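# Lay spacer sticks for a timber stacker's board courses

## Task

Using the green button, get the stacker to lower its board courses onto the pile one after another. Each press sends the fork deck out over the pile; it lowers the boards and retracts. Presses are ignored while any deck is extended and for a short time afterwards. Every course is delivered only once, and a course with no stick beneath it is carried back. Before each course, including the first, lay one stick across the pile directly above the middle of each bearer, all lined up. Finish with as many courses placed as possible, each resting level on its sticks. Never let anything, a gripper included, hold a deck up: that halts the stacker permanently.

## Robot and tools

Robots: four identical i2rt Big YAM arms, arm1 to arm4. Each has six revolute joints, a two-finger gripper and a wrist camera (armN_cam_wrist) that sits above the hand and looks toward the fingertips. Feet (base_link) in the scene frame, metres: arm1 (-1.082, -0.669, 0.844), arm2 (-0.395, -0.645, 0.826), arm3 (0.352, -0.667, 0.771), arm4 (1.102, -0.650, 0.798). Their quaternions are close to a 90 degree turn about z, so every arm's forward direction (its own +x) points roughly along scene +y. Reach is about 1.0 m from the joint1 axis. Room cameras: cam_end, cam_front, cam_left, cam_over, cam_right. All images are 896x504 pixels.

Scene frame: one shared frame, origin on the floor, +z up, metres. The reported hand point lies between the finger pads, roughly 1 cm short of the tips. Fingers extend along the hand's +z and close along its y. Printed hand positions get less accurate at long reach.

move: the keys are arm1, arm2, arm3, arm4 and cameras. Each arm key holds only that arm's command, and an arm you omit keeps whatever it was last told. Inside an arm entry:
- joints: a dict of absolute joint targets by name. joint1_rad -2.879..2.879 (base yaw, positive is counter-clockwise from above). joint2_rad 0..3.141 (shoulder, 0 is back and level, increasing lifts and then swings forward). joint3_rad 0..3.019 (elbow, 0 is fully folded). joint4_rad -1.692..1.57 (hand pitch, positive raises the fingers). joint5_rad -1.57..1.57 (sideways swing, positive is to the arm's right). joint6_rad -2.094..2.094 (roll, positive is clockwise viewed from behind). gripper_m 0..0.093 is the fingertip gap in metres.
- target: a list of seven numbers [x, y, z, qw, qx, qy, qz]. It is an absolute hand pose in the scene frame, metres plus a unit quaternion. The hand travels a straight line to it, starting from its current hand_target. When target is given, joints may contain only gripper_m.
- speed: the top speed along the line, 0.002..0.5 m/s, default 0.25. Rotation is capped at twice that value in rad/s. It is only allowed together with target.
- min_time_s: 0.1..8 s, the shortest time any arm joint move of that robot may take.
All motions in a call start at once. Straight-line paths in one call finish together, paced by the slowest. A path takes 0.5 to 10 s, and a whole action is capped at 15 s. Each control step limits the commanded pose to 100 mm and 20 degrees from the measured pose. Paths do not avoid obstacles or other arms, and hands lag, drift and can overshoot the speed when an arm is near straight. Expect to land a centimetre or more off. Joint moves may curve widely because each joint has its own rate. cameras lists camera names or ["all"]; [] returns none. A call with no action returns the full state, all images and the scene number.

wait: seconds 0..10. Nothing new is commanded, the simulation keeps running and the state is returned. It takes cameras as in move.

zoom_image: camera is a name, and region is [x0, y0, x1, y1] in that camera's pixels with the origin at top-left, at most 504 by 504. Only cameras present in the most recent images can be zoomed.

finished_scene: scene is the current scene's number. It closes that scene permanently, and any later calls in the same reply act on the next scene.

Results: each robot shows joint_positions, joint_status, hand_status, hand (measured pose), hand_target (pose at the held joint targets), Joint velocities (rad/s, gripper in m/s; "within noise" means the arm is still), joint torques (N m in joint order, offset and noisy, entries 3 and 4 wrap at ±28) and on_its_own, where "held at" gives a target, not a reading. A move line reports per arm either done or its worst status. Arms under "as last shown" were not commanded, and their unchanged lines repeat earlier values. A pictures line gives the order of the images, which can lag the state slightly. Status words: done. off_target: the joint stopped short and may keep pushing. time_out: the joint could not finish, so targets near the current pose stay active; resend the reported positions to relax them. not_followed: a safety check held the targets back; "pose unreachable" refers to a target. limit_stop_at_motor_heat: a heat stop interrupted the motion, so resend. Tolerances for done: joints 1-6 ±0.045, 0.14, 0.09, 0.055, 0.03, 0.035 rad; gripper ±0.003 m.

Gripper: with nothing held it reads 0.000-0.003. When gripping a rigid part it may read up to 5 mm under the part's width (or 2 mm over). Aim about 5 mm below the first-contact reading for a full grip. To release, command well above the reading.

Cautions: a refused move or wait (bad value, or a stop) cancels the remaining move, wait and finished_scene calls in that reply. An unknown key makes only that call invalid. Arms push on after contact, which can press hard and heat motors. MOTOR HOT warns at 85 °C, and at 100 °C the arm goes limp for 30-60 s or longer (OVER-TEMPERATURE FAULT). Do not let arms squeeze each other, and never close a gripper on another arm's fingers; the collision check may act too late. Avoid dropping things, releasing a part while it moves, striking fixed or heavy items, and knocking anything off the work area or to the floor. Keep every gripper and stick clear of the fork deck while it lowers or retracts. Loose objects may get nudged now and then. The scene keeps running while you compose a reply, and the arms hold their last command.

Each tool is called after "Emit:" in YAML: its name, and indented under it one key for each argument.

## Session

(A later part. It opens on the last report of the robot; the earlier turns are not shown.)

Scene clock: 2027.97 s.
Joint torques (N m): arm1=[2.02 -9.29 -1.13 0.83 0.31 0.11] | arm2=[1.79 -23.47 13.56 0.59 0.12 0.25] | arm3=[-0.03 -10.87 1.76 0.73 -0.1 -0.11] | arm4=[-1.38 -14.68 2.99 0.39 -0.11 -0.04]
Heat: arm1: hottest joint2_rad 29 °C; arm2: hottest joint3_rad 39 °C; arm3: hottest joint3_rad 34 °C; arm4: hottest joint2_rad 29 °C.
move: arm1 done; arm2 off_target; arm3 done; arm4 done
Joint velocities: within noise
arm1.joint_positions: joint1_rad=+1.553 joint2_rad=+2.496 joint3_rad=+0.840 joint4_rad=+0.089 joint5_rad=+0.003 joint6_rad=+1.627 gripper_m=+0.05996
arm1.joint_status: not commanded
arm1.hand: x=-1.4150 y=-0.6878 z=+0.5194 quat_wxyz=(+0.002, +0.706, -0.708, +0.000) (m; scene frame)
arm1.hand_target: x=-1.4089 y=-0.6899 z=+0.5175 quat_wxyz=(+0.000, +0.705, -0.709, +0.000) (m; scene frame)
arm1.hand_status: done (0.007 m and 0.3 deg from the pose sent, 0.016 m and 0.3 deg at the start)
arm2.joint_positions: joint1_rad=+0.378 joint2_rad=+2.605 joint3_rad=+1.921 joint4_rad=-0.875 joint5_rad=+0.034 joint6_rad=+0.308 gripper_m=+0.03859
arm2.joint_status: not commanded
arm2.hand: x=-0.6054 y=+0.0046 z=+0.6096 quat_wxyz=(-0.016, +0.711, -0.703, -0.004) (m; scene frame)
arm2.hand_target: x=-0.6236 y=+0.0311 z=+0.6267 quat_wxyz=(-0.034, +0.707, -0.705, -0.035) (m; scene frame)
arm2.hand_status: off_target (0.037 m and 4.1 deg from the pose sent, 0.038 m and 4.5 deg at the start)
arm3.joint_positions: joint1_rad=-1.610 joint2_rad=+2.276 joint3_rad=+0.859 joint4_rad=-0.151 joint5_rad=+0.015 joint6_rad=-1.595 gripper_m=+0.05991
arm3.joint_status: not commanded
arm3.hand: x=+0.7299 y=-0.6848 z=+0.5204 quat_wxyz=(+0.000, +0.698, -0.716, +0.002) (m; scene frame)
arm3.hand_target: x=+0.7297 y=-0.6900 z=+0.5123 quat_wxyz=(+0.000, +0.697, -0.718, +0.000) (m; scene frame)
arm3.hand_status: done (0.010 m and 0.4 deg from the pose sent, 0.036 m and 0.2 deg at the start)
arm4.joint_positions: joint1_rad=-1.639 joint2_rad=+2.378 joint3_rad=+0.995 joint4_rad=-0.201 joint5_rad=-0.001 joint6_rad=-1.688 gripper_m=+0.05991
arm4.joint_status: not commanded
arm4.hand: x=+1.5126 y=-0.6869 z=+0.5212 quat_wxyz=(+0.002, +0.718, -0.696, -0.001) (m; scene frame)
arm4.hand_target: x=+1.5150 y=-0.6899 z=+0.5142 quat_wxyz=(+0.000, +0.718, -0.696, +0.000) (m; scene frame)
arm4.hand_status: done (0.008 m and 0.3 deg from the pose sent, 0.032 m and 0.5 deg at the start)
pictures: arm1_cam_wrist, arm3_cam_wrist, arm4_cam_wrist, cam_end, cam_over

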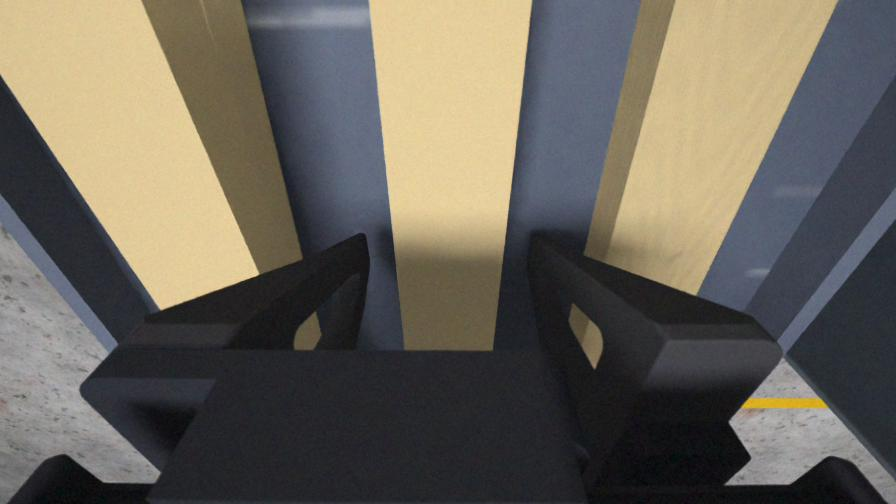

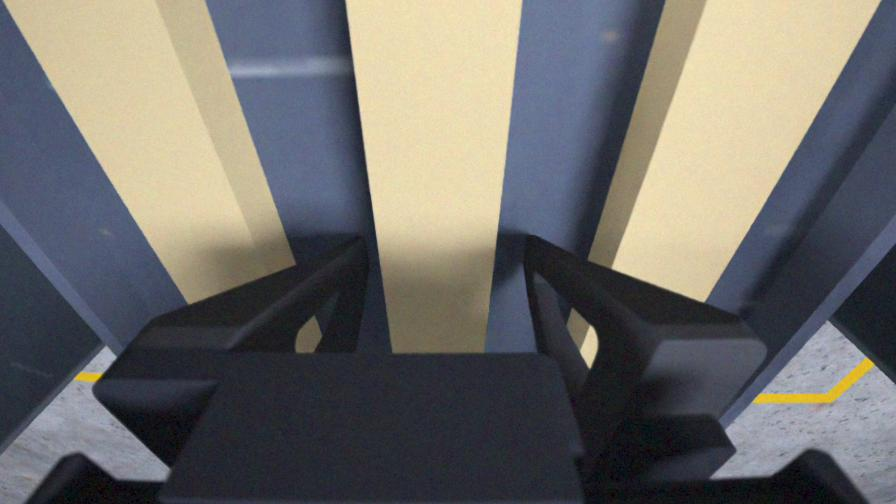

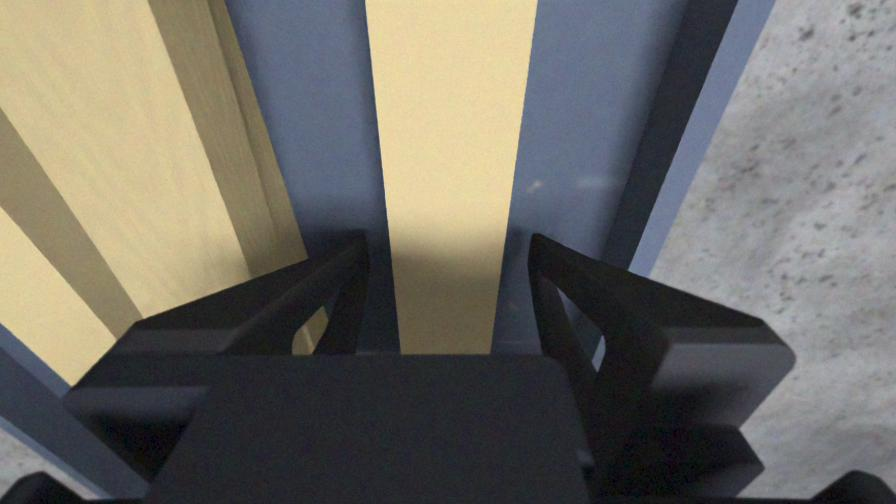

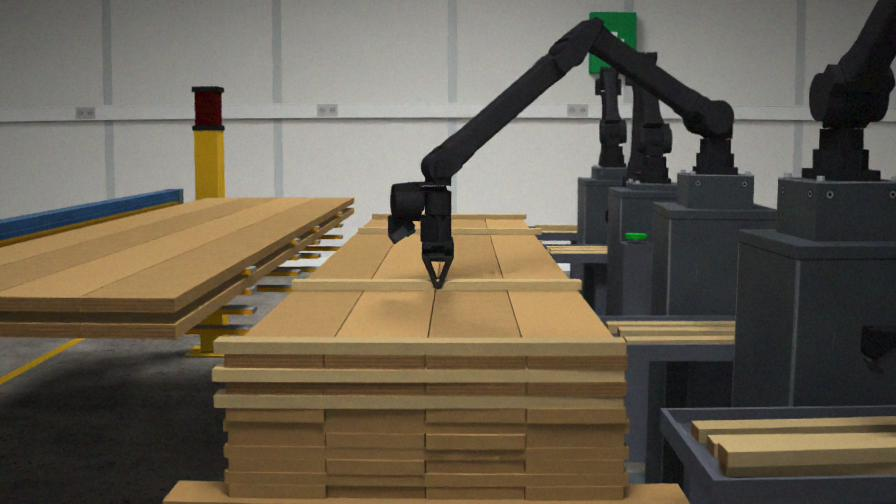

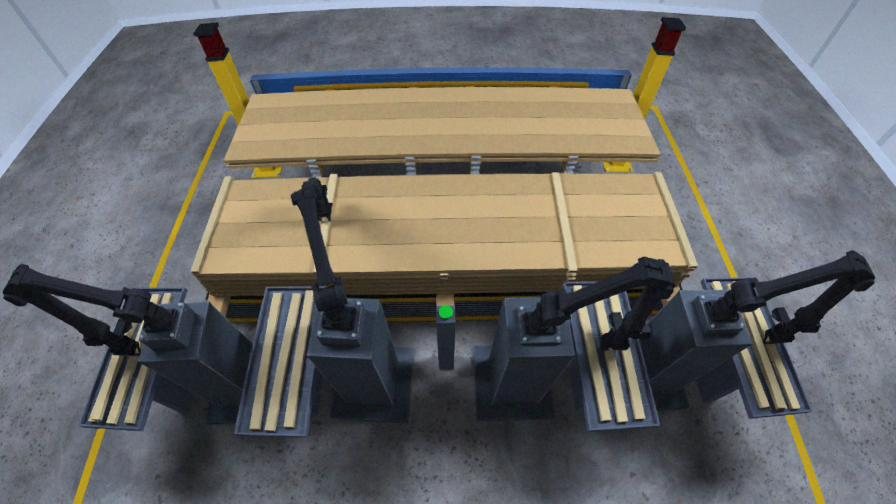

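Emit:
move:
  arm1: {"joints": {"gripper_m": 0.025}}
  arm3: {"joints": {"gripper_m": 0.025}}
  arm4: {"joints": {"gripper_m": 0.025}}
  arm2: {"target": [-0.624, 0.033, 0.617, -0.034, 0.7082, -0.7061, -0.034], "speed": 0.03}
  cameras: ["cam_end", "cam_over", "arm2_cam_wrist"]

Scene clock: 2095.87 s.
Joint torques (N m): arm1=[2.2 -9.41 -1.1 0.83 0.31 0.12] | arm2=[1.73 -22.77 13.45 0.94 0.12 0.24] | arm3=[-0.03 -10.87 1.74 0.75 -0.09 -0.1] | arm4=[-1.38 -14.68 3.02 0.39 -0.1 -0.04]
Heat: arm1: hottest joint2_rad 28 °C; arm2: hottest joint3_rad 41 °C; arm3: hottest joint3_rad 31 °C; arm4: hottest joint2_rad 27 °C.
move: arm1 off_target; arm2 off_target; arm3 off_target; arm4 off_target
Joint velocities: within noise
arm1.joint_positions: joint1_rad=+1.553 joint2_rad=+2.496 joint3_rad=+0.839 joint4_rad=+0.089 joint5_rad=+0.003 joint6_rad=+1.627 gripper_m=+0.03636
arm1.joint_status: gripper_m off_target (ended at +0.03640, target +0.02500)
arm1.hand: x=-1.4149 y=-0.6878 z=+0.5194 quat_wxyz=(+0.002, +0.706, -0.708, +0.000) (m; scene frame)
arm1.hand_target: x=-1.4089 y=-0.6899 z=+0.5175 quat_wxyz=(+0.000, +0.705, -0.709, +0.000) (m; scene frame)
arm1.hand_status: not commanded
arm2.joint_positions: joint1_rad=+0.378 joint2_rad=+2.609 joint3_rad=+1.929 joint4_rad=-0.875 joint5_rad=+0.034 joint6_rad=+0.310 gripper_m=+0.03859
arm2.joint_status: not commanded
arm2.hand: x=-0.6062 y=+0.0070 z=+0.6091 quat_wxyz=(-0.017, +0.710, -0.704, -0.005) (m; scene frame)
arm2.hand_target: x=-0.6236 y=+0.0313 z=+0.6187 quat_wxyz=(-0.034, +0.707, -0.705, -0.035) (m; scene frame)
arm2.hand_status: off_target (0.033 m and 3.8 deg from the pose sent, 0.035 m and 4.1 deg at the start)
arm3.joint_positions: joint1_rad=-1.610 joint2_rad=+2.277 joint3_rad=+0.859 joint4_rad=-0.151 joint5_rad=+0.015 joint6_rad=-1.595 gripper_m=+0.03680
arm3.joint_status: gripper_m off_target (ended at +0.03683, target +0.02500)
arm3.hand: x=+0.7297 y=-0.6848 z=+0.5203 quat_wxyz=(+0.000, +0.698, -0.716, +0.001) (m; scene frame)
arm3.hand_target: x=+0.7296 y=-0.6899 z=+0.5122 quat_wxyz=(+0.000, +0.697, -0.718, +0.000) (m; scene frame)
arm3.hand_status: not commanded
arm4.joint_positions: joint1_rad=-1.639 joint2_rad=+2.378 joint3_rad=+0.995 joint4_rad=-0.201 joint5_rad=-0.002 joint6_rad=-1.688 gripper_m=+0.03670
arm4.joint_status: gripper_m off_target (ended at +0.03673, target +0.02500)
arm4.hand: x=+1.5127 y=-0.6868 z=+0.5212 quat_wxyz=(+0.002, +0.718, -0.696, -0.001) (m; scene frame)
arm4.hand_target: x=+1.5150 y=-0.6899 z=+0.5142 quat_wxyz=(+0.000, +0.718, -0.696, +0.000) (m; scene frame)
arm4.hand_status: not commanded
pictures: arm2_cam_wrist, cam_end, cam_over

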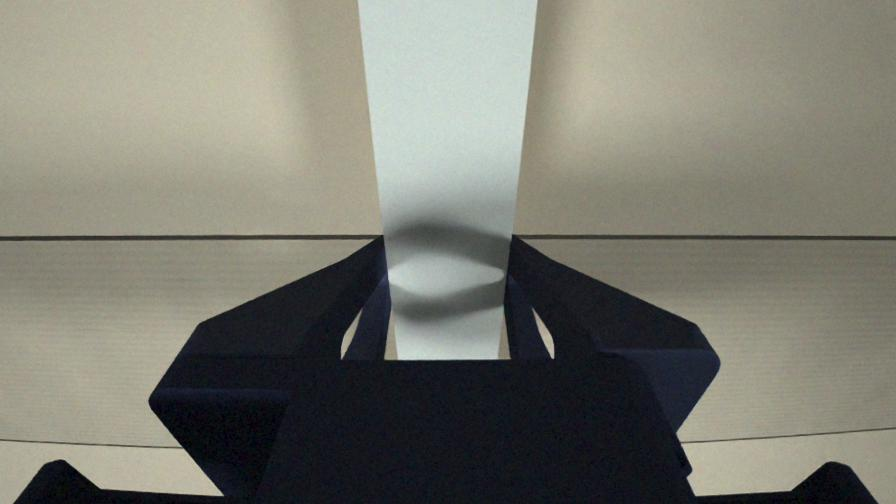

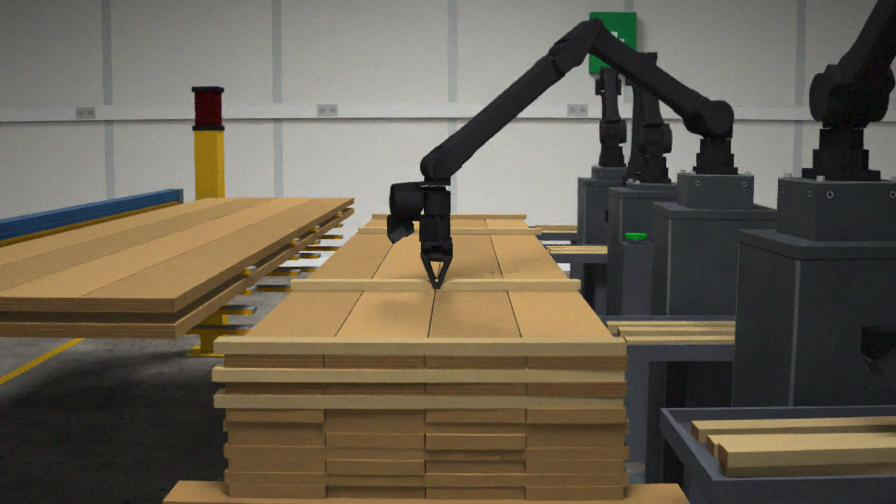

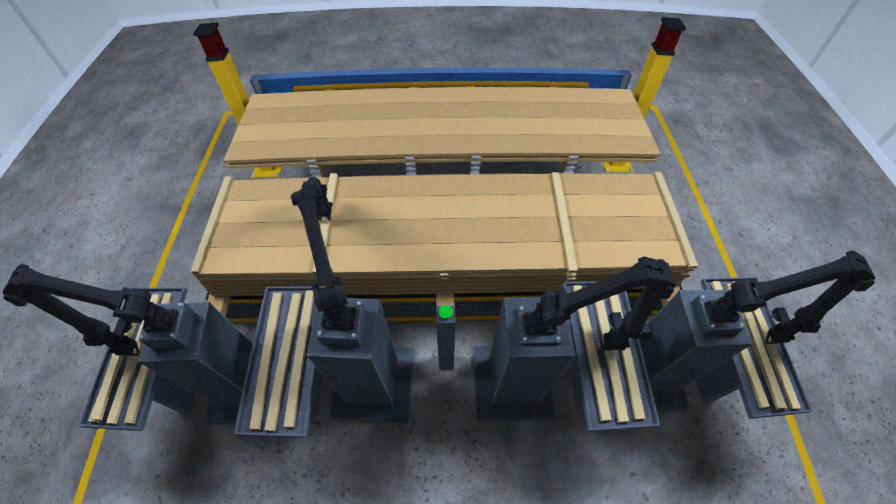

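Emit:
move:
  arm1: {"target": [-1.412, -0.69, 0.575, 0.0, 0.705, -0.709, 0.0], "speed": 0.08}
  arm3: {"target": [0.7296, -0.69, 0.575, 0.0, 0.697, -0.718, 0.0], "speed": 0.08}
  arm4: {"target": [1.515, -0.69, 0.575, 0.0, 0.718, -0.696, 0.0], "speed": 0.08}
  arm2: {"target": [-0.620, 0.033, 0.622, -0.034, 0.7082, -0.7061, -0.034], "speed": 0.03, "joints": {"gripper_m": 0.06}}

Emit:
move:
  arm1: {"target": [-1.412, -0.69, 0.705, 0.0, 0.705, -0.709, 0.0], "speed": 0.15}
  arm3: {"target": [0.7296, -0.69, 0.705, 0.0, 0.697, -0.718, 0.0], "speed": 0.15}
  arm4: {"target": [1.515, -0.69, 0.705, 0.0, 0.718, -0.696, 0.0], "speed": 0.15}
  arm2: {"target": [-0.616, 0.033, 0.70, -0.034, 0.7082, -0.7061, -0.034], "speed": 0.1}
  cameras: ["arm1_cam_wrist", "arm3_cam_wrist", "arm4_cam_wrist", "cam_end"]

Scene clock: 2114.97 s.
Joint torques (N m): arm1=[1.96 -11.28 -0.51 -0.38 0.29 0.12] | arm2=[1.32 -23.53 12.62 0.36 0.1 0.16] | arm3=[0.15 -14.21 1.52 -0.02 -0.09 -0.08] | arm4=[-1.44 -17.14 2.61 -0.5 -0.1 -0.04]
Heat: arm1: hottest joint2_rad 28 °C; arm2: hottest joint3_rad 39 °C; arm3: hottest joint3_rad 31 °C; arm4: hottest joint2_rad 27 °C.
move: arm1 done; arm2 off_target; arm3 done; arm4 done
Joint velocities: within noise
arm1.joint_positions: joint1_rad=+1.553 joint2_rad=+2.349 joint3_rad=+0.760 joint4_rad=+0.012 joint5_rad=+0.003 joint6_rad=+1.627 gripper_m=+0.03636
arm1.joint_status: not commanded
arm1.hand: x=-1.4091 y=-0.6871 z=+0.5666 quat_wxyz=(-0.002, +0.706, -0.708, +0.004) (m; scene frame)
arm1.hand_target: x=-1.4120 y=-0.6899 z=+0.5747 quat_wxyz=(+0.000, +0.705, -0.709, +0.000) (m; scene frame)
arm1.hand_status: done (0.009 m and 0.5 deg from the pose sent, 0.056 m and 0.3 deg at the start)
arm2.joint_positions: joint1_rad=+0.378 joint2_rad=+2.610 joint3_rad=+1.932 joint4_rad=-0.863 joint5_rad=+0.035 joint6_rad=+0.312 gripper_m=+0.05993
arm2.joint_status: all done
arm2.hand: x=-0.6074 y=+0.0111 z=+0.6098 quat_wxyz=(-0.021, +0.709, -0.704, -0.012) (m; scene frame)
arm2.hand_target: x=-0.6197 y=+0.0319 z=+0.6229 quat_wxyz=(-0.034, +0.707, -0.705, -0.034) (m; scene frame)
arm2.hand_status: off_target (0.028 m and 3.0 deg from the pose sent, 0.032 m and 3.8 deg at the start)
arm3.joint_positions: joint1_rad=-1.610 joint2_rad=+2.134 joint3_rad=+0.819 joint4_rad=-0.262 joint5_rad=+0.015 joint6_rad=-1.595 gripper_m=+0.03680
arm3.joint_status: not commanded
arm3.hand: x=+0.7281 y=-0.6854 z=+0.5680 quat_wxyz=(+0.003, +0.698, -0.716, -0.002) (m; scene frame)
arm3.hand_target: x=+0.7296 y=-0.6900 z=+0.5748 quat_wxyz=(+0.000, +0.697, -0.718, +0.000) (m; scene frame)
arm3.hand_status: done (0.008 m and 0.5 deg from the pose sent, 0.055 m and 0.4 deg at the start)
arm4.joint_positions: joint1_rad=-1.639 joint2_rad=+2.248 joint3_rad=+0.948 joint4_rad=-0.283 joint5_rad=-0.002 joint6_rad=-1.688 gripper_m=+0.03670
arm4.joint_status: not commanded
arm4.hand: x=+1.5127 y=-0.6867 z=+0.5680 quat_wxyz=(+0.002, +0.718, -0.696, -0.001) (m; scene frame)
arm4.hand_target: x=+1.5149 y=-0.6899 z=+0.5748 quat_wxyz=(+0.000, +0.718, -0.696, +0.000) (m; scene frame)
arm4.hand_status: done (0.008 m and 0.3 deg from the pose sent, 0.054 m and 0.3 deg at the start)
pictures: none

Scene clock: 2116.63 s.
Joint torques (N m): arm1=[2.2 -9.64 1.95 -0.34 0.3 0.11] | arm2=[0.97 -24.59 10.45 -0.23 0.1 0.11] | arm3=[0.56 -12.16 4.96 -0.05 -0.09 -0.04] | arm4=[-1.49 -15.44 5.31 -0.51 -0.1 -0.04]
Heat: arm1: hottest joint2_rad 28 °C; arm2: hottest joint3_rad 39 °C; arm3: hottest joint3_rad 31 °C; arm4: hottest joint2_rad 27 °C.
move: arm1 done; arm2 off_target; arm3 done; arm4 done
Joint velocities: within noise
arm1.joint_positions: joint1_rad=+1.553 joint2_rad=+1.910 joint3_rad=+0.659 joint4_rad=-0.324 joint5_rad=+0.003 joint6_rad=+1.629 gripper_m=+0.03636
arm1.joint_status: not commanded
arm1.hand: x=-1.4125 y=-0.6866 z=+0.6983 quat_wxyz=(-0.001, +0.705, -0.709, +0.003) (m; scene frame)
arm1.hand_target: x=-1.4119 y=-0.6899 z=+0.7047 quat_wxyz=(+0.000, +0.705, -0.709, +0.000) (m; scene frame)
arm1.hand_status: done (0.008 m and 0.4 deg from the pose sent, 0.138 m and 0.5 deg at the start)
arm2.joint_positions: joint1_rad=+0.378 joint2_rad=+2.494 joint3_rad=+1.932 joint4_rad=-0.945 joint5_rad=+0.035 joint6_rad=+0.312 gripper_m=+0.05993
arm2.joint_status: not commanded
arm2.hand: x=-0.6117 y=+0.0259 z=+0.6872 quat_wxyz=(-0.028, +0.709, -0.704, -0.027) (m; scene frame)
arm2.hand_target: x=-0.6159 y=+0.0328 z=+0.7000 quat_wxyz=(-0.034, +0.707, -0.705, -0.034) (m; scene frame)
arm2.hand_status: off_target (0.015 m and 1.1 deg from the pose sent, 0.093 m and 3.0 deg at the start)
arm3.joint_positions: joint1_rad=-1.610 joint2_rad=+1.764 joint3_rad=+0.793 joint4_rad=-0.615 joint5_rad=+0.015 joint6_rad=-1.595 gripper_m=+0.03680
arm3.joint_status: not commanded
arm3.hand: x=+0.7248 y=-0.6869 z=+0.6972 quat_wxyz=(+0.005, +0.699, -0.716, -0.005) (m; scene frame)
arm3.hand_target: x=+0.7295 y=-0.6900 z=+0.7048 quat_wxyz=(+0.000, +0.697, -0.718, +0.000) (m; scene frame)
arm3.hand_status: done (0.010 m and 0.9 deg from the pose sent, 0.137 m and 0.5 deg at the start)
arm4.joint_positions: joint1_rad=-1.639 joint2_rad=+1.901 joint3_rad=+0.904 joint4_rad=-0.586 joint5_rad=-0.002 joint6_rad=-1.689 gripper_m=+0.03670
arm4.joint_status: not commanded
arm4.hand: x=+1.5138 y=-0.6863 z=+0.6989 quat_wxyz=(+0.002, +0.718, -0.696, -0.001) (m; scene frame)
arm4.hand_target: x=+1.5150 y=-0.6899 z=+0.7050 quat_wxyz=(+0.000, +0.718, -0.696, +0.000) (m; scene frame)
arm4.hand_status: done (0.007 m and 0.3 deg from the pose sent, 0.137 m and 0.3 deg at the start)
pictures: arm1_cam_wrist, arm3_cam_wrist, arm4_cam_wrist, cam_end

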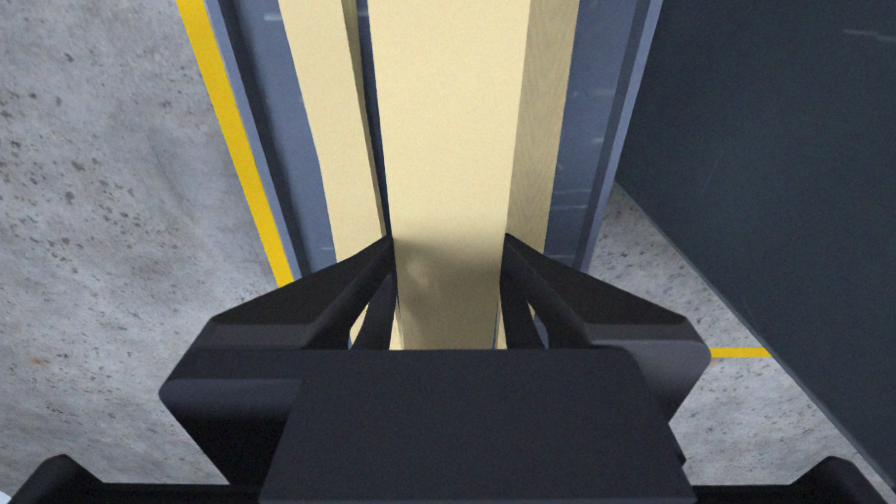

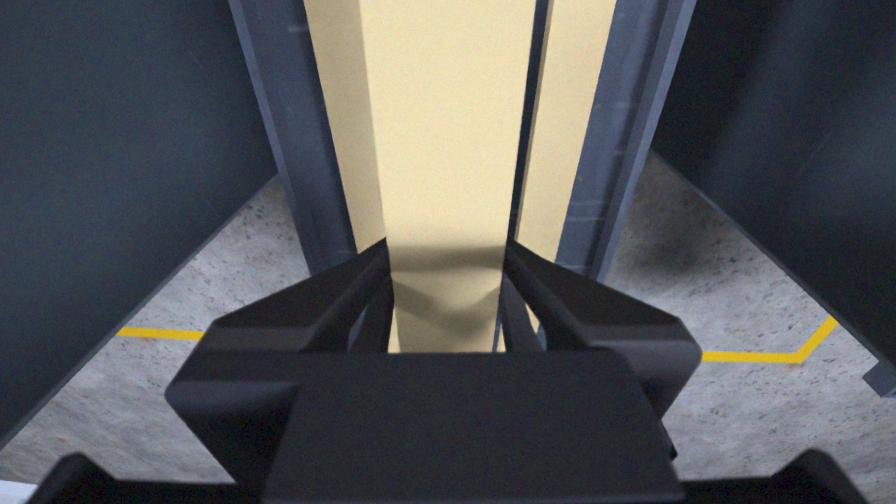

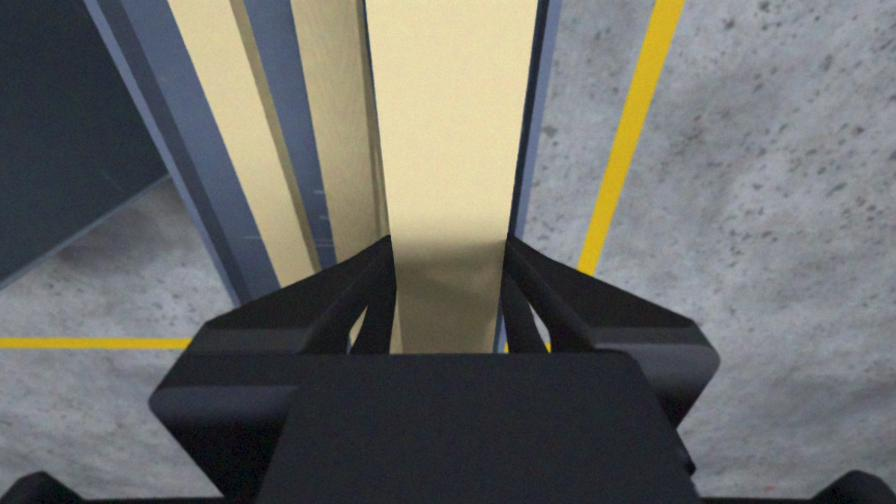

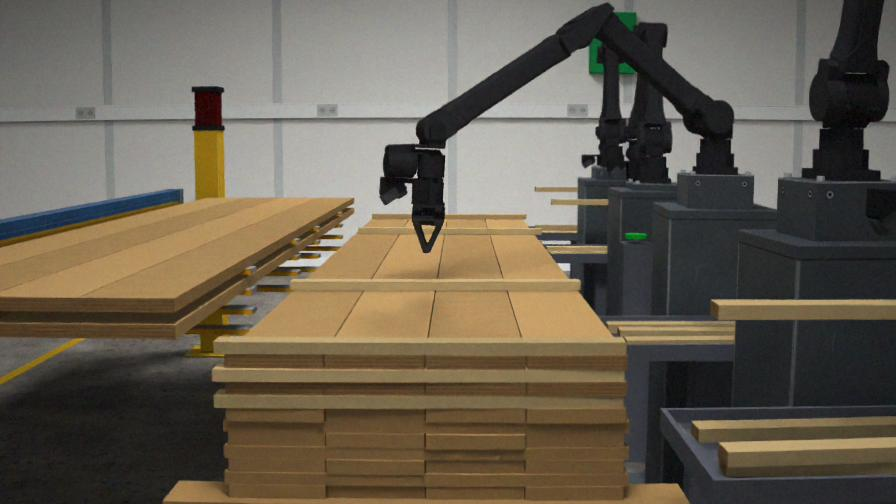

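Emit:
move:
  arm2: {"target": [-0.66, -0.12, 0.86, 0.0, 0.7071, -0.7071, 0.0], "speed": 0.25}
  arm3: {"target": [0.66, -0.40, 0.85, 0.0, 0.7071, -0.7071, 0.0], "speed": 0.25}

Emit:
move:
  arm2: {"target": [-0.715, -0.36, 0.97, 0.0, 0.7071, -0.7071, 0.0], "speed": 0.25}
  arm3: {"target": [0.62, -0.28, 0.86, 0.0, 0.7071, -0.7071, 0.0], "speed": 0.2}
  cameras: ["cam_over", "arm2_cam_wrist"]

Scene clock: 2133.17 s.
Joint torques (N m): arm1=[2.37 -9.7 2.03 -0.35 0.3 0.13] | arm2=[1.14 -19.72 8.76 -0.34 -0.14 0.19] | arm3=[1.55 -9.52 10.67 -0.06 0.07 0.05] | arm4=[-1.49 -15.44 5.33 -0.5 -0.1 -0.04]
Heat: arm1: hottest joint2_rad 29 °C; arm2: hottest joint3_rad 38 °C; arm3: hottest joint3_rad 31 °C; arm4: hottest joint2_rad 27 °C.
move: arm2 done; arm3 off_target
Joint velocities: within noise
arm1, arm4: as last shown
arm1.hand: x=-1.4124 y=-0.6866 z=+0.6983 quat_wxyz=(-0.001, +0.705, -0.709, +0.003) (m; scene frame)
arm1.hand_target: x=-1.4118 y=-0.6899 z=+0.7047 quat_wxyz=(+0.000, +0.705, -0.709, +0.000) (m; scene frame)
arm2.joint_positions: joint1_rad=+0.521 joint2_rad=+2.025 joint3_rad=+1.575 joint4_rad=-1.121 joint5_rad=+0.010 joint6_rad=+0.455 gripper_m=+0.05993
arm2.joint_status: not commanded
arm2.hand: x=-0.6574 y=-0.1137 z=+0.8596 quat_wxyz=(-0.003, +0.710, -0.704, -0.005) (m; scene frame)
arm2.hand_target: x=-0.6600 y=-0.1199 z=+0.8599 quat_wxyz=(+0.000, +0.707, -0.707, +0.000) (m; scene frame)
arm2.hand_status: done (0.007 m and 0.8 deg from the pose sent, 0.231 m and 4.5 deg at the start)
arm3.joint_positions: joint1_rad=-0.849 joint2_rad=+1.531 joint3_rad=+0.971 joint4_rad=-1.054 joint5_rad=+0.007 joint6_rad=-0.860 gripper_m=+0.03680
arm3.joint_status: not commanded
arm3.hand: x=+0.6464 y=-0.4154 z=+0.8357 quat_wxyz=(+0.016, +0.708, -0.706, -0.003) (m; scene frame)
arm3.hand_target: x=+0.6594 y=-0.4005 z=+0.8502 quat_wxyz=(+0.000, +0.707, -0.707, +0.000) (m; scene frame)
arm3.hand_status: off_target (0.025 m and 1.9 deg from the pose sent, 0.331 m and 1.6 deg at the start)
arm4.hand_target: x=+1.5151 y=-0.6899 z=+0.7050 quat_wxyz=(+0.000, +0.718, -0.696, +0.000) (m; scene frame)
pictures: none

Scene clock: 2135.27 s.
Joint torques (N m): arm1=[2.26 -9.58 1.99 -0.32 0.31 0.12] | arm2=[1.03 -12.63 9.16 -0.35 -0.02 0.18] | arm3=[2.26 -10.99 11.33 -0.02 0 0.07] | arm4=[-1.49 -15.38 5.31 -0.51 -0.1 -0.04]
Heat: arm1: hottest joint2_rad 29 °C; arm2: hottest joint3_rad 37 °C; arm3: hottest joint3_rad 32 °C; arm4: hottest joint2_rad 27 °C.
move: arm2 done; arm3 off_target
Joint velocities: within noise
arm1, arm4: as last shown
arm2.joint_positions: joint1_rad=+0.896 joint2_rad=+1.529 joint3_rad=+1.198 joint4_rad=-1.238 joint5_rad=+0.002 joint6_rad=+0.829 gripper_m=+0.05993
arm2.joint_status: not commanded
arm2.hand: x=-0.7167 y=-0.3543 z=+0.9715 quat_wxyz=(+0.000, +0.710, -0.704, -0.007) (m; scene frame)
arm2.hand_target: x=-0.7150 y=-0.3599 z=+0.9700 quat_wxyz=(+0.000, +0.707, -0.707, +0.000) (m; scene frame)
arm2.hand_status: done (0.006 m and 0.9 deg from the pose sent, 0.276 m and 0.8 deg at the start)
arm3.joint_positions: joint1_rad=-0.601 joint2_rad=+1.661 joint3_rad=+1.167 joint4_rad=-1.115 joint5_rad=+0.006 joint6_rad=-0.610 gripper_m=+0.03680
arm3.joint_status: not commanded
arm3.hand: x=+0.6114 y=-0.2996 z=+0.8488 quat_wxyz=(+0.013, +0.707, -0.707, +0.002) (m; scene frame)
arm3.hand_target: x=+0.6195 y=-0.2808 z=+0.8602 quat_wxyz=(+0.000, +0.707, -0.707, +0.000) (m; scene frame)
arm3.hand_status: off_target (0.024 m and 1.6 deg from the pose sent, 0.140 m and 1.9 deg at the start)
pictures: arm2_cam_wrist, cam_over

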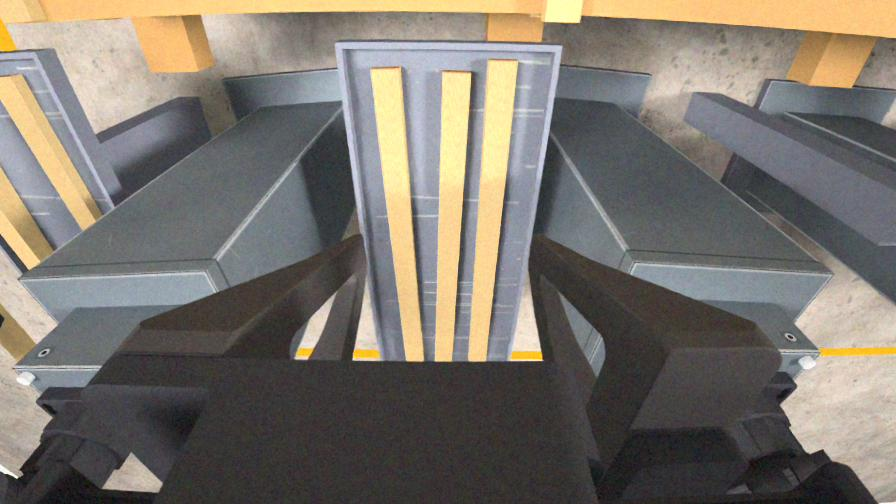

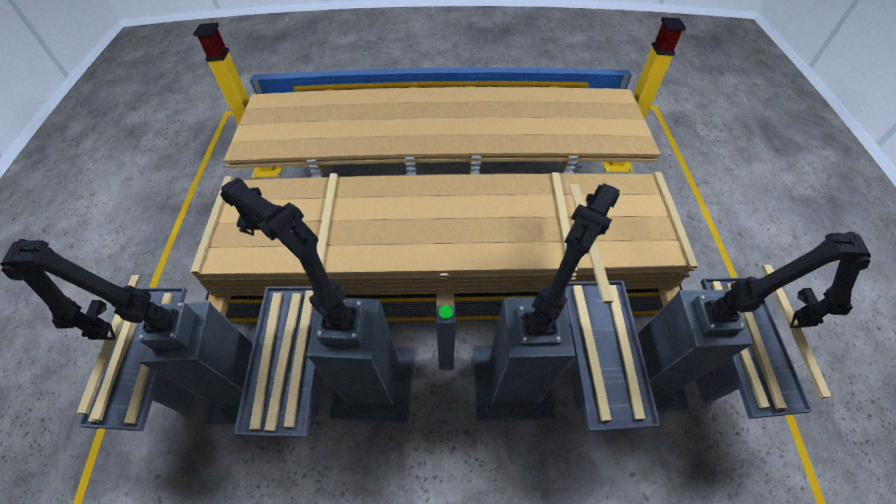

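Emit:
move:
  arm2: {"target": [-0.792, -0.69, 0.75, 0.0, 0.7163, -0.6978, 0.0], "speed": 0.25}
  arm3: {"target": [0.30, -0.16, 0.87, 0.0, 0.7071, -0.7071, 0.0], "speed": 0.2}

Emit:
move:
  arm2: {"target": [-0.790, -0.69, 0.655, 0.0, 0.7163, -0.6978, 0.0], "speed": 0.15}
  arm3: {"target": [-0.002, 0.01, 0.79, -0.012, 0.698, -0.7155, -0.012], "speed": 0.2}
  cameras: ["cam_over", "arm2_cam_wrist", "cam_end"]

Scene clock: 2153.07 s.
Joint torques (N m): arm1=[2.14 -9.58 1.98 -0.4 0.3 0.12] | arm2=[0.91 -12.1 8.38 0.31 0.09 0.18] | arm3=[0.97 -12.51 11.67 -0.01 0.13 0.08] | arm4=[-1.44 -15.44 5.31 -0.51 -0.1 -0.04]
Heat: arm1: hottest joint2_rad 29 °C; arm2: hottest joint3_rad 35 °C; arm3: hottest joint3_rad 36 °C; arm4: hottest joint2_rad 27 °C.
move: arm2 off_target; arm3 off_target
Joint velocities: within noise
arm1, arm4: as last shown
arm2.joint_positions: joint1_rad=+1.733 joint2_rad=+1.814 joint3_rad=+0.833 joint4_rad=-0.633 joint5_rad=-0.011 joint6_rad=+1.640 gripper_m=+0.05993
arm2.joint_status: not commanded
arm2.hand: x=-0.7745 y=-0.6855 z=+0.7467 quat_wxyz=(-0.012, +0.719, -0.695, +0.012) (m; scene frame)
arm2.hand_target: x=-0.7915 y=-0.6900 z=+0.7504 quat_wxyz=(+0.000, +0.716, -0.698, +0.000) (m; scene frame)
arm2.hand_status: off_target (0.018 m and 1.9 deg from the pose sent, 0.409 m and 1.3 deg at the start)
arm3.joint_positions: joint1_rad=+0.108 joint2_rad=+1.745 joint3_rad=+1.306 joint4_rad=-1.172 joint5_rad=-0.005 joint6_rad=+0.093 gripper_m=+0.03680
arm3.joint_status: not commanded
arm3.hand: x=+0.3033 y=-0.1804 z=+0.8590 quat_wxyz=(+0.010, +0.709, -0.705, +0.010) (m; scene frame)
arm3.hand_target: x=+0.3001 y=-0.1609 z=+0.8703 quat_wxyz=(+0.000, +0.707, -0.707, -0.001) (m; scene frame)
arm3.hand_status: off_target (0.023 m and 1.6 deg from the pose sent, 0.342 m and 1.5 deg at the start)
pictures: none

Scene clock: 2156.17 s.
Joint torques (N m): arm1=[2.14 -9.41 2 -0.4 0.29 0.11] | arm2=[1.14 -13.04 5.86 0.31 0.09 0.19] | arm3=[0.67 -22.89 12.98 0.1 0.18 0.08] | arm4=[-1.49 -15.44 5.33 -0.51 -0.09 -0.04]
Heat: arm1: hottest joint2_rad 29 °C; arm2: hottest joint3_rad 35 °C; arm3: hottest joint3_rad 37 °C; arm4: hottest joint2_rad 27 °C.
move: arm2 off_target; arm3 off_target
Joint velocities: within noise
arm1, arm4: as last shown
arm2.joint_positions: joint1_rad=+1.733 joint2_rad=+2.061 joint3_rad=+0.836 joint4_rad=-0.382 joint5_rad=-0.011 joint6_rad=+1.644 gripper_m=+0.05993
arm2.joint_status: not commanded
arm2.hand: x=-0.7751 y=-0.6848 z=+0.6557 quat_wxyz=(-0.009, +0.718, -0.696, +0.009) (m; scene frame)
arm2.hand_target: x=-0.7896 y=-0.6900 z=+0.6553 quat_wxyz=(+0.000, +0.716, -0.698, +0.000) (m; scene frame)
arm2.hand_status: off_target (0.016 m and 1.5 deg from the pose sent, 0.093 m and 1.9 deg at the start)
arm3.joint_positions: joint1_rad=+0.489 joint2_rad=+2.541 joint3_rad=+2.446 joint4_rad=-1.484 joint5_rad=+0.006 joint6_rad=+0.500 gripper_m=+0.03680
arm3.joint_status: not commanded
arm3.hand: x=+0.0066 y=+0.0000 z=+0.7837 quat_wxyz=(-0.007, +0.700, -0.714, +0.000) (m; scene frame)
arm3.hand_target: x=-0.0017 y=+0.0091 z=+0.7901 quat_wxyz=(-0.012, +0.698, -0.716, -0.013) (m; scene frame)
arm3.hand_status: off_target (0.015 m and 1.5 deg from the pose sent, 0.366 m and 3.9 deg at the start)
pictures: arm2_cam_wrist, cam_end, cam_over

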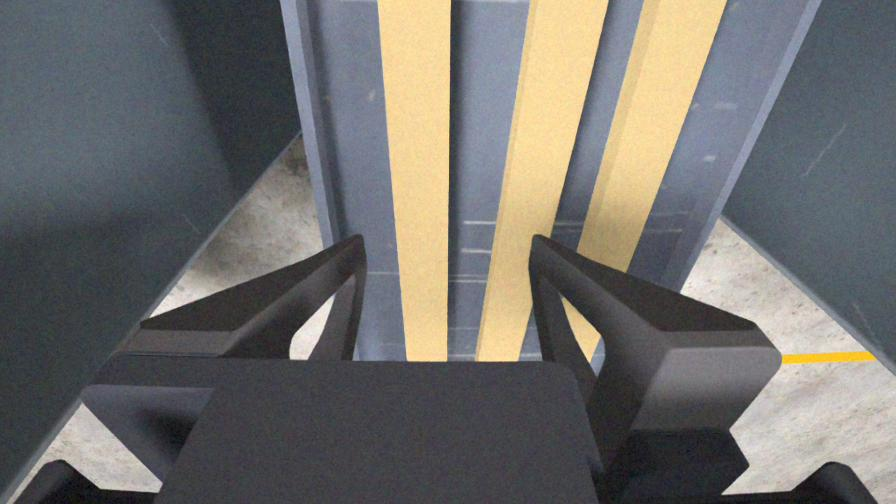

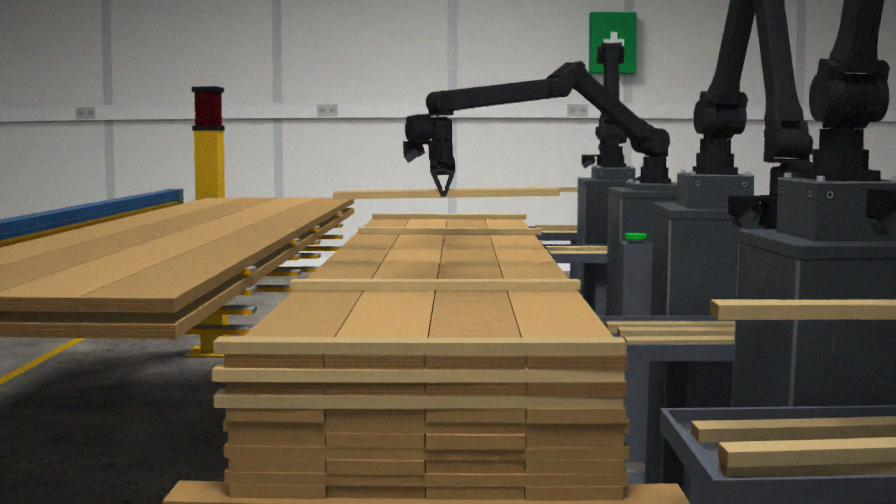

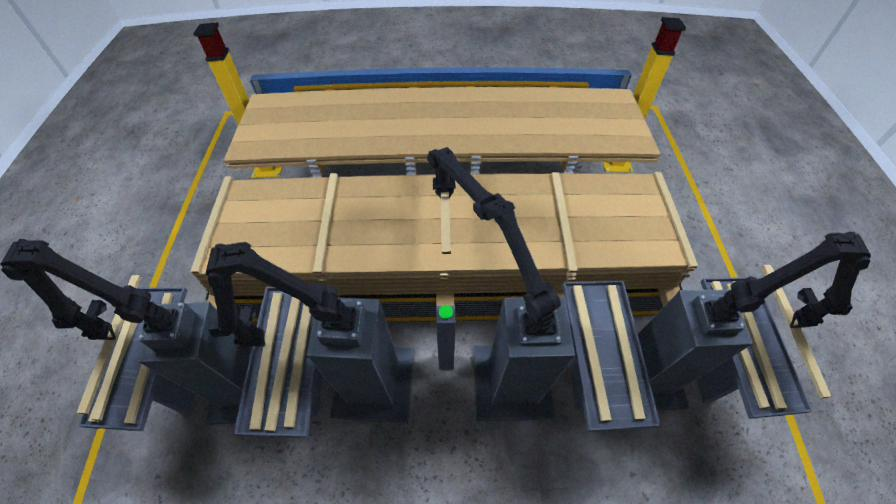

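Emit:
move:
  arm2: {"target": [-0.812, -0.69, 0.62, 0.0, 0.7163, -0.6978, 0.0], "speed": 0.08}
  arm3: {"target": [-0.018, 0.016, 0.69, -0.018, 0.698, -0.7155, -0.019], "speed": 0.1}

Emit:
move:
  arm2: {"target": [-0.808, -0.69, 0.575, 0.0, 0.7163, -0.6978, 0.0], "speed": 0.08}
  arm3: {"target": [-0.018, 0.018, 0.645, -0.018, 0.698, -0.7155, -0.019], "speed": 0.06}
  cameras: ["cam_over", "arm2_cam_wrist", "cam_end"]

Scene clock: 2176.07 s.
Joint torques (N m): arm1=[2.02 -9.7 1.98 -0.34 0.31 0.13] | arm2=[0.67 -13.98 5.45 0.32 0.1 0.14] | arm3=[1.67 -23.94 10.85 0.76 0.19 0.07] | arm4=[-1.49 -15.38 5.3 -0.51 -0.1 -0.04]
Heat: arm1: hottest joint2_rad 29 °C; arm2: hottest joint3_rad 33 °C; arm3: hottest joint3_rad 42 °C; arm4: hottest joint2_rad 27 °C.
move: arm2 off_target; arm3 off_target
Joint velocities: within noise
arm1, arm4: as last shown
arm2.joint_positions: joint1_rad=+1.733 joint2_rad=+2.178 joint3_rad=+0.922 joint4_rad=-0.347 joint5_rad=-0.011 joint6_rad=+1.644 gripper_m=+0.05993
arm2.joint_status: not commanded
arm2.hand: x=-0.7987 y=-0.6870 z=+0.6221 quat_wxyz=(-0.008, +0.718, -0.696, +0.008) (m; scene frame)
arm2.hand_target: x=-0.8119 y=-0.6900 z=+0.6204 quat_wxyz=(+0.000, +0.716, -0.698, +0.000) (m; scene frame)
arm2.hand_status: off_target (0.014 m and 1.3 deg from the pose sent, 0.052 m and 1.5 deg at the start)
arm3.joint_positions: joint1_rad=+0.499 joint2_rad=+2.670 joint3_rad=+2.446 joint4_rad=-1.341 joint5_rad=+0.014 joint6_rad=+0.517 gripper_m=+0.03680
arm3.joint_status: not commanded
arm3.hand: x=-0.0046 y=+0.0101 z=+0.6891 quat_wxyz=(-0.013, +0.697, -0.717, -0.006) (m; scene frame)
arm3.hand_target: x=-0.0178 y=+0.0154 z=+0.6903 quat_wxyz=(-0.018, +0.698, -0.716, -0.020) (m; scene frame)
arm3.hand_status: off_target (0.015 m and 1.6 deg from the pose sent, 0.098 m and 2.5 deg at the start)
pictures: none

Scene clock: 2177.47 s.
Joint torques (N m): arm1=[2.2 -9.47 1.95 -0.39 0.32 0.12] | arm2=[0.85 -14.51 4.29 0.32 0.1 0.16] | arm3=[1.55 -23.82 11.37 0.8 0.19 0.07] | arm4=[-1.49 -15.33 5.3 -0.53 -0.1 -0.04]
Heat: arm1: hottest joint2_rad 29 °C; arm2: hottest joint3_rad 33 °C; arm3: hottest joint3_rad 42 °C; arm4: hottest joint2_rad 27 °C.
move: arm2 off_target; arm3 off_target
Joint velocities: within noise
arm1, arm4: as last shown
arm2.joint_positions: joint1_rad=+1.733 joint2_rad=+2.299 joint3_rad=+0.951 joint4_rad=-0.253 joint5_rad=-0.011 joint6_rad=+1.644 gripper_m=+0.05993
arm2.joint_status: not commanded
arm2.hand: x=-0.7963 y=-0.6864 z=+0.5777 quat_wxyz=(-0.007, +0.718, -0.696, +0.008) (m; scene frame)
arm2.hand_target: x=-0.8079 y=-0.6900 z=+0.5754 quat_wxyz=(+0.000, +0.716, -0.698, +0.000) (m; scene frame)
arm2.hand_status: off_target (0.013 m and 1.3 deg from the pose sent, 0.048 m and 1.3 deg at the start)
arm3.joint_positions: joint1_rad=+0.499 joint2_rad=+2.734 joint3_rad=+2.446 joint4_rad=-1.286 joint5_rad=+0.014 joint6_rad=+0.517 gripper_m=+0.03680
arm3.joint_status: not commanded
arm3.hand: x=-0.0037 y=+0.0090 z=+0.6418 quat_wxyz=(-0.011, +0.697, -0.717, -0.002) (m; scene frame)
arm3.hand_target: x=-0.0177 y=+0.0172 z=+0.6454 quat_wxyz=(-0.018, +0.698, -0.716, -0.020) (m; scene frame)
arm3.hand_status: off_target (0.017 m and 2.1 deg from the pose sent, 0.047 m and 1.7 deg at the start)
pictures: arm2_cam_wrist, cam_end, cam_over

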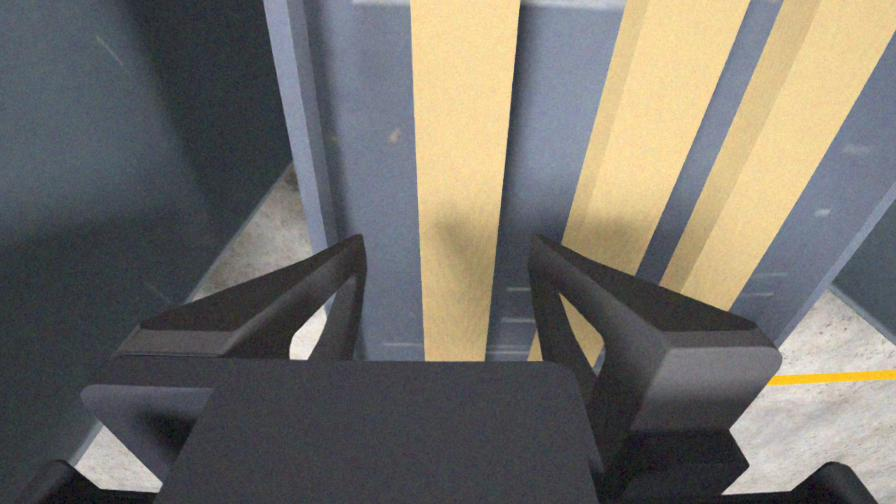

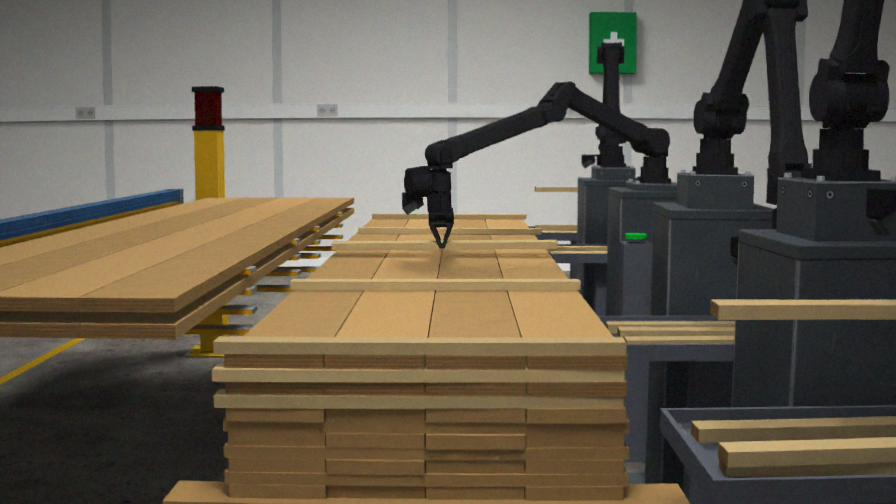

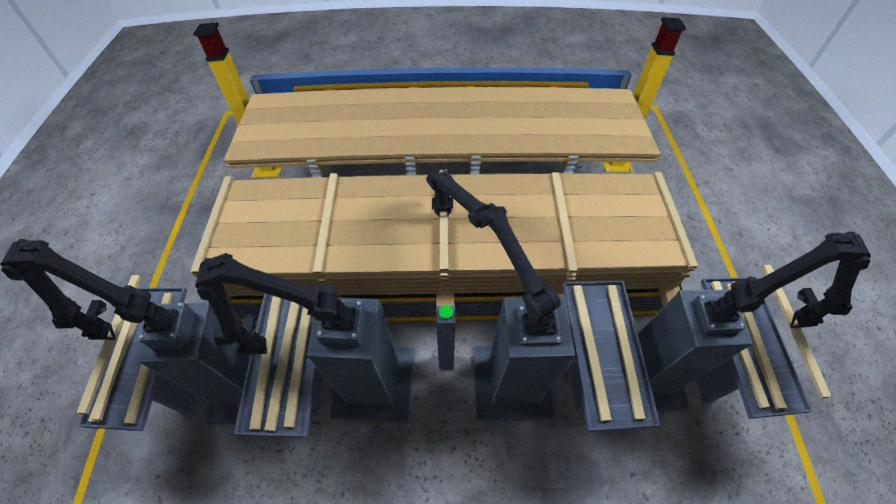

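Emit:
zoom_image:
  camera: "cam_end"
  region: [320, 190, 580, 300]

Emit:
zoom_image:
  camera: "cam_over"
  region: [380, 150, 510, 330]

Scaled by 1.938.

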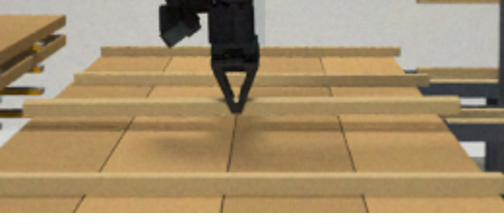

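Scaled by 2.800.

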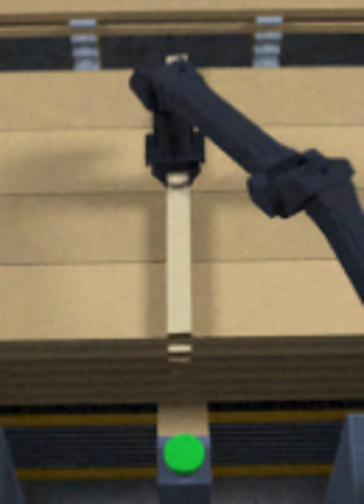

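Emit:
move:
  arm2: {"target": [-0.802, -0.69, 0.545, 0.0, 0.7163, -0.6978, 0.0], "speed": 0.08}
  arm3: {"target": [-0.018, 0.018, 0.624, -0.018, 0.698, -0.7155, -0.019], "speed": 0.05}
  cameras: ["arm2_cam_wrist", "cam_end"]

Scene clock: 2207.60 s.
Joint torques (N m): arm1=[2.49 -9.47 1.99 -0.39 0.3 0.12] | arm2=[0.97 -14.8 3.18 0.34 0.1 0.18] | arm3=[1.61 -23.36 11.59 0.7 0.15 0.07] | arm4=[-1.44 -15.38 5.31 -0.51 -0.1 -0.04]
Heat: arm1: hottest joint2_rad 29 °C; arm2: hottest joint3_rad 31 °C; arm3: hottest joint3_rad 44 °C; arm4: hottest joint2_rad 27 °C.
move: arm2 done; arm3 off_target
Joint velocities: within noise
arm1, arm4: as last shown
arm2.joint_positions: joint1_rad=+1.733 joint2_rad=+2.381 joint3_rad=+0.973 joint4_rad=-0.189 joint5_rad=-0.011 joint6_rad=+1.644 gripper_m=+0.05993
arm2.joint_status: not commanded
arm2.hand: x=-0.7937 y=-0.6859 z=+0.5476 quat_wxyz=(-0.006, +0.718, -0.696, +0.006) (m; scene frame)
arm2.hand_target: x=-0.8021 y=-0.6901 z=+0.5453 quat_wxyz=(+0.000, +0.716, -0.698, +0.000) (m; scene frame)
arm2.hand_status: done (0.010 m and 1.0 deg from the pose sent, 0.033 m and 1.3 deg at the start)
arm3.joint_positions: joint1_rad=+0.499 joint2_rad=+2.758 joint3_rad=+2.447 joint4_rad=-1.257 joint5_rad=+0.015 joint6_rad=+0.518 gripper_m=+0.03680
arm3.joint_status: not commanded
arm3.hand: x=-0.0037 y=+0.0098 z=+0.6238 quat_wxyz=(-0.013, +0.697, -0.717, -0.004) (m; scene frame)
arm3.hand_target: x=-0.0177 y=+0.0171 z=+0.6244 quat_wxyz=(-0.018, +0.698, -0.716, -0.020) (m; scene frame)
arm3.hand_status: off_target (0.017 m and 1.9 deg from the pose sent, 0.025 m and 2.1 deg at the start)
pictures: arm2_cam_wrist, cam_end

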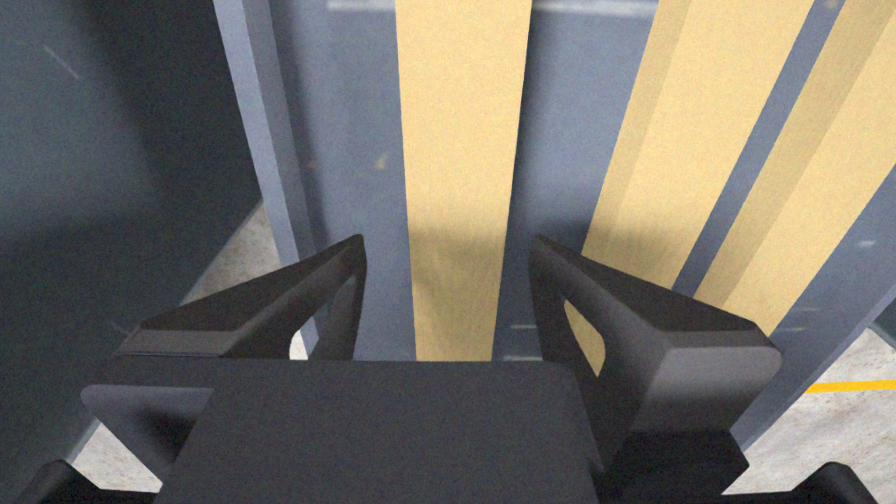

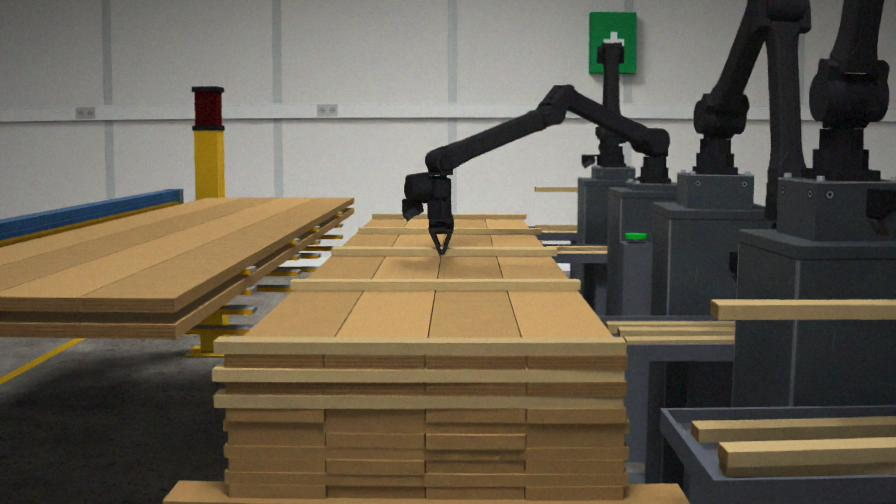

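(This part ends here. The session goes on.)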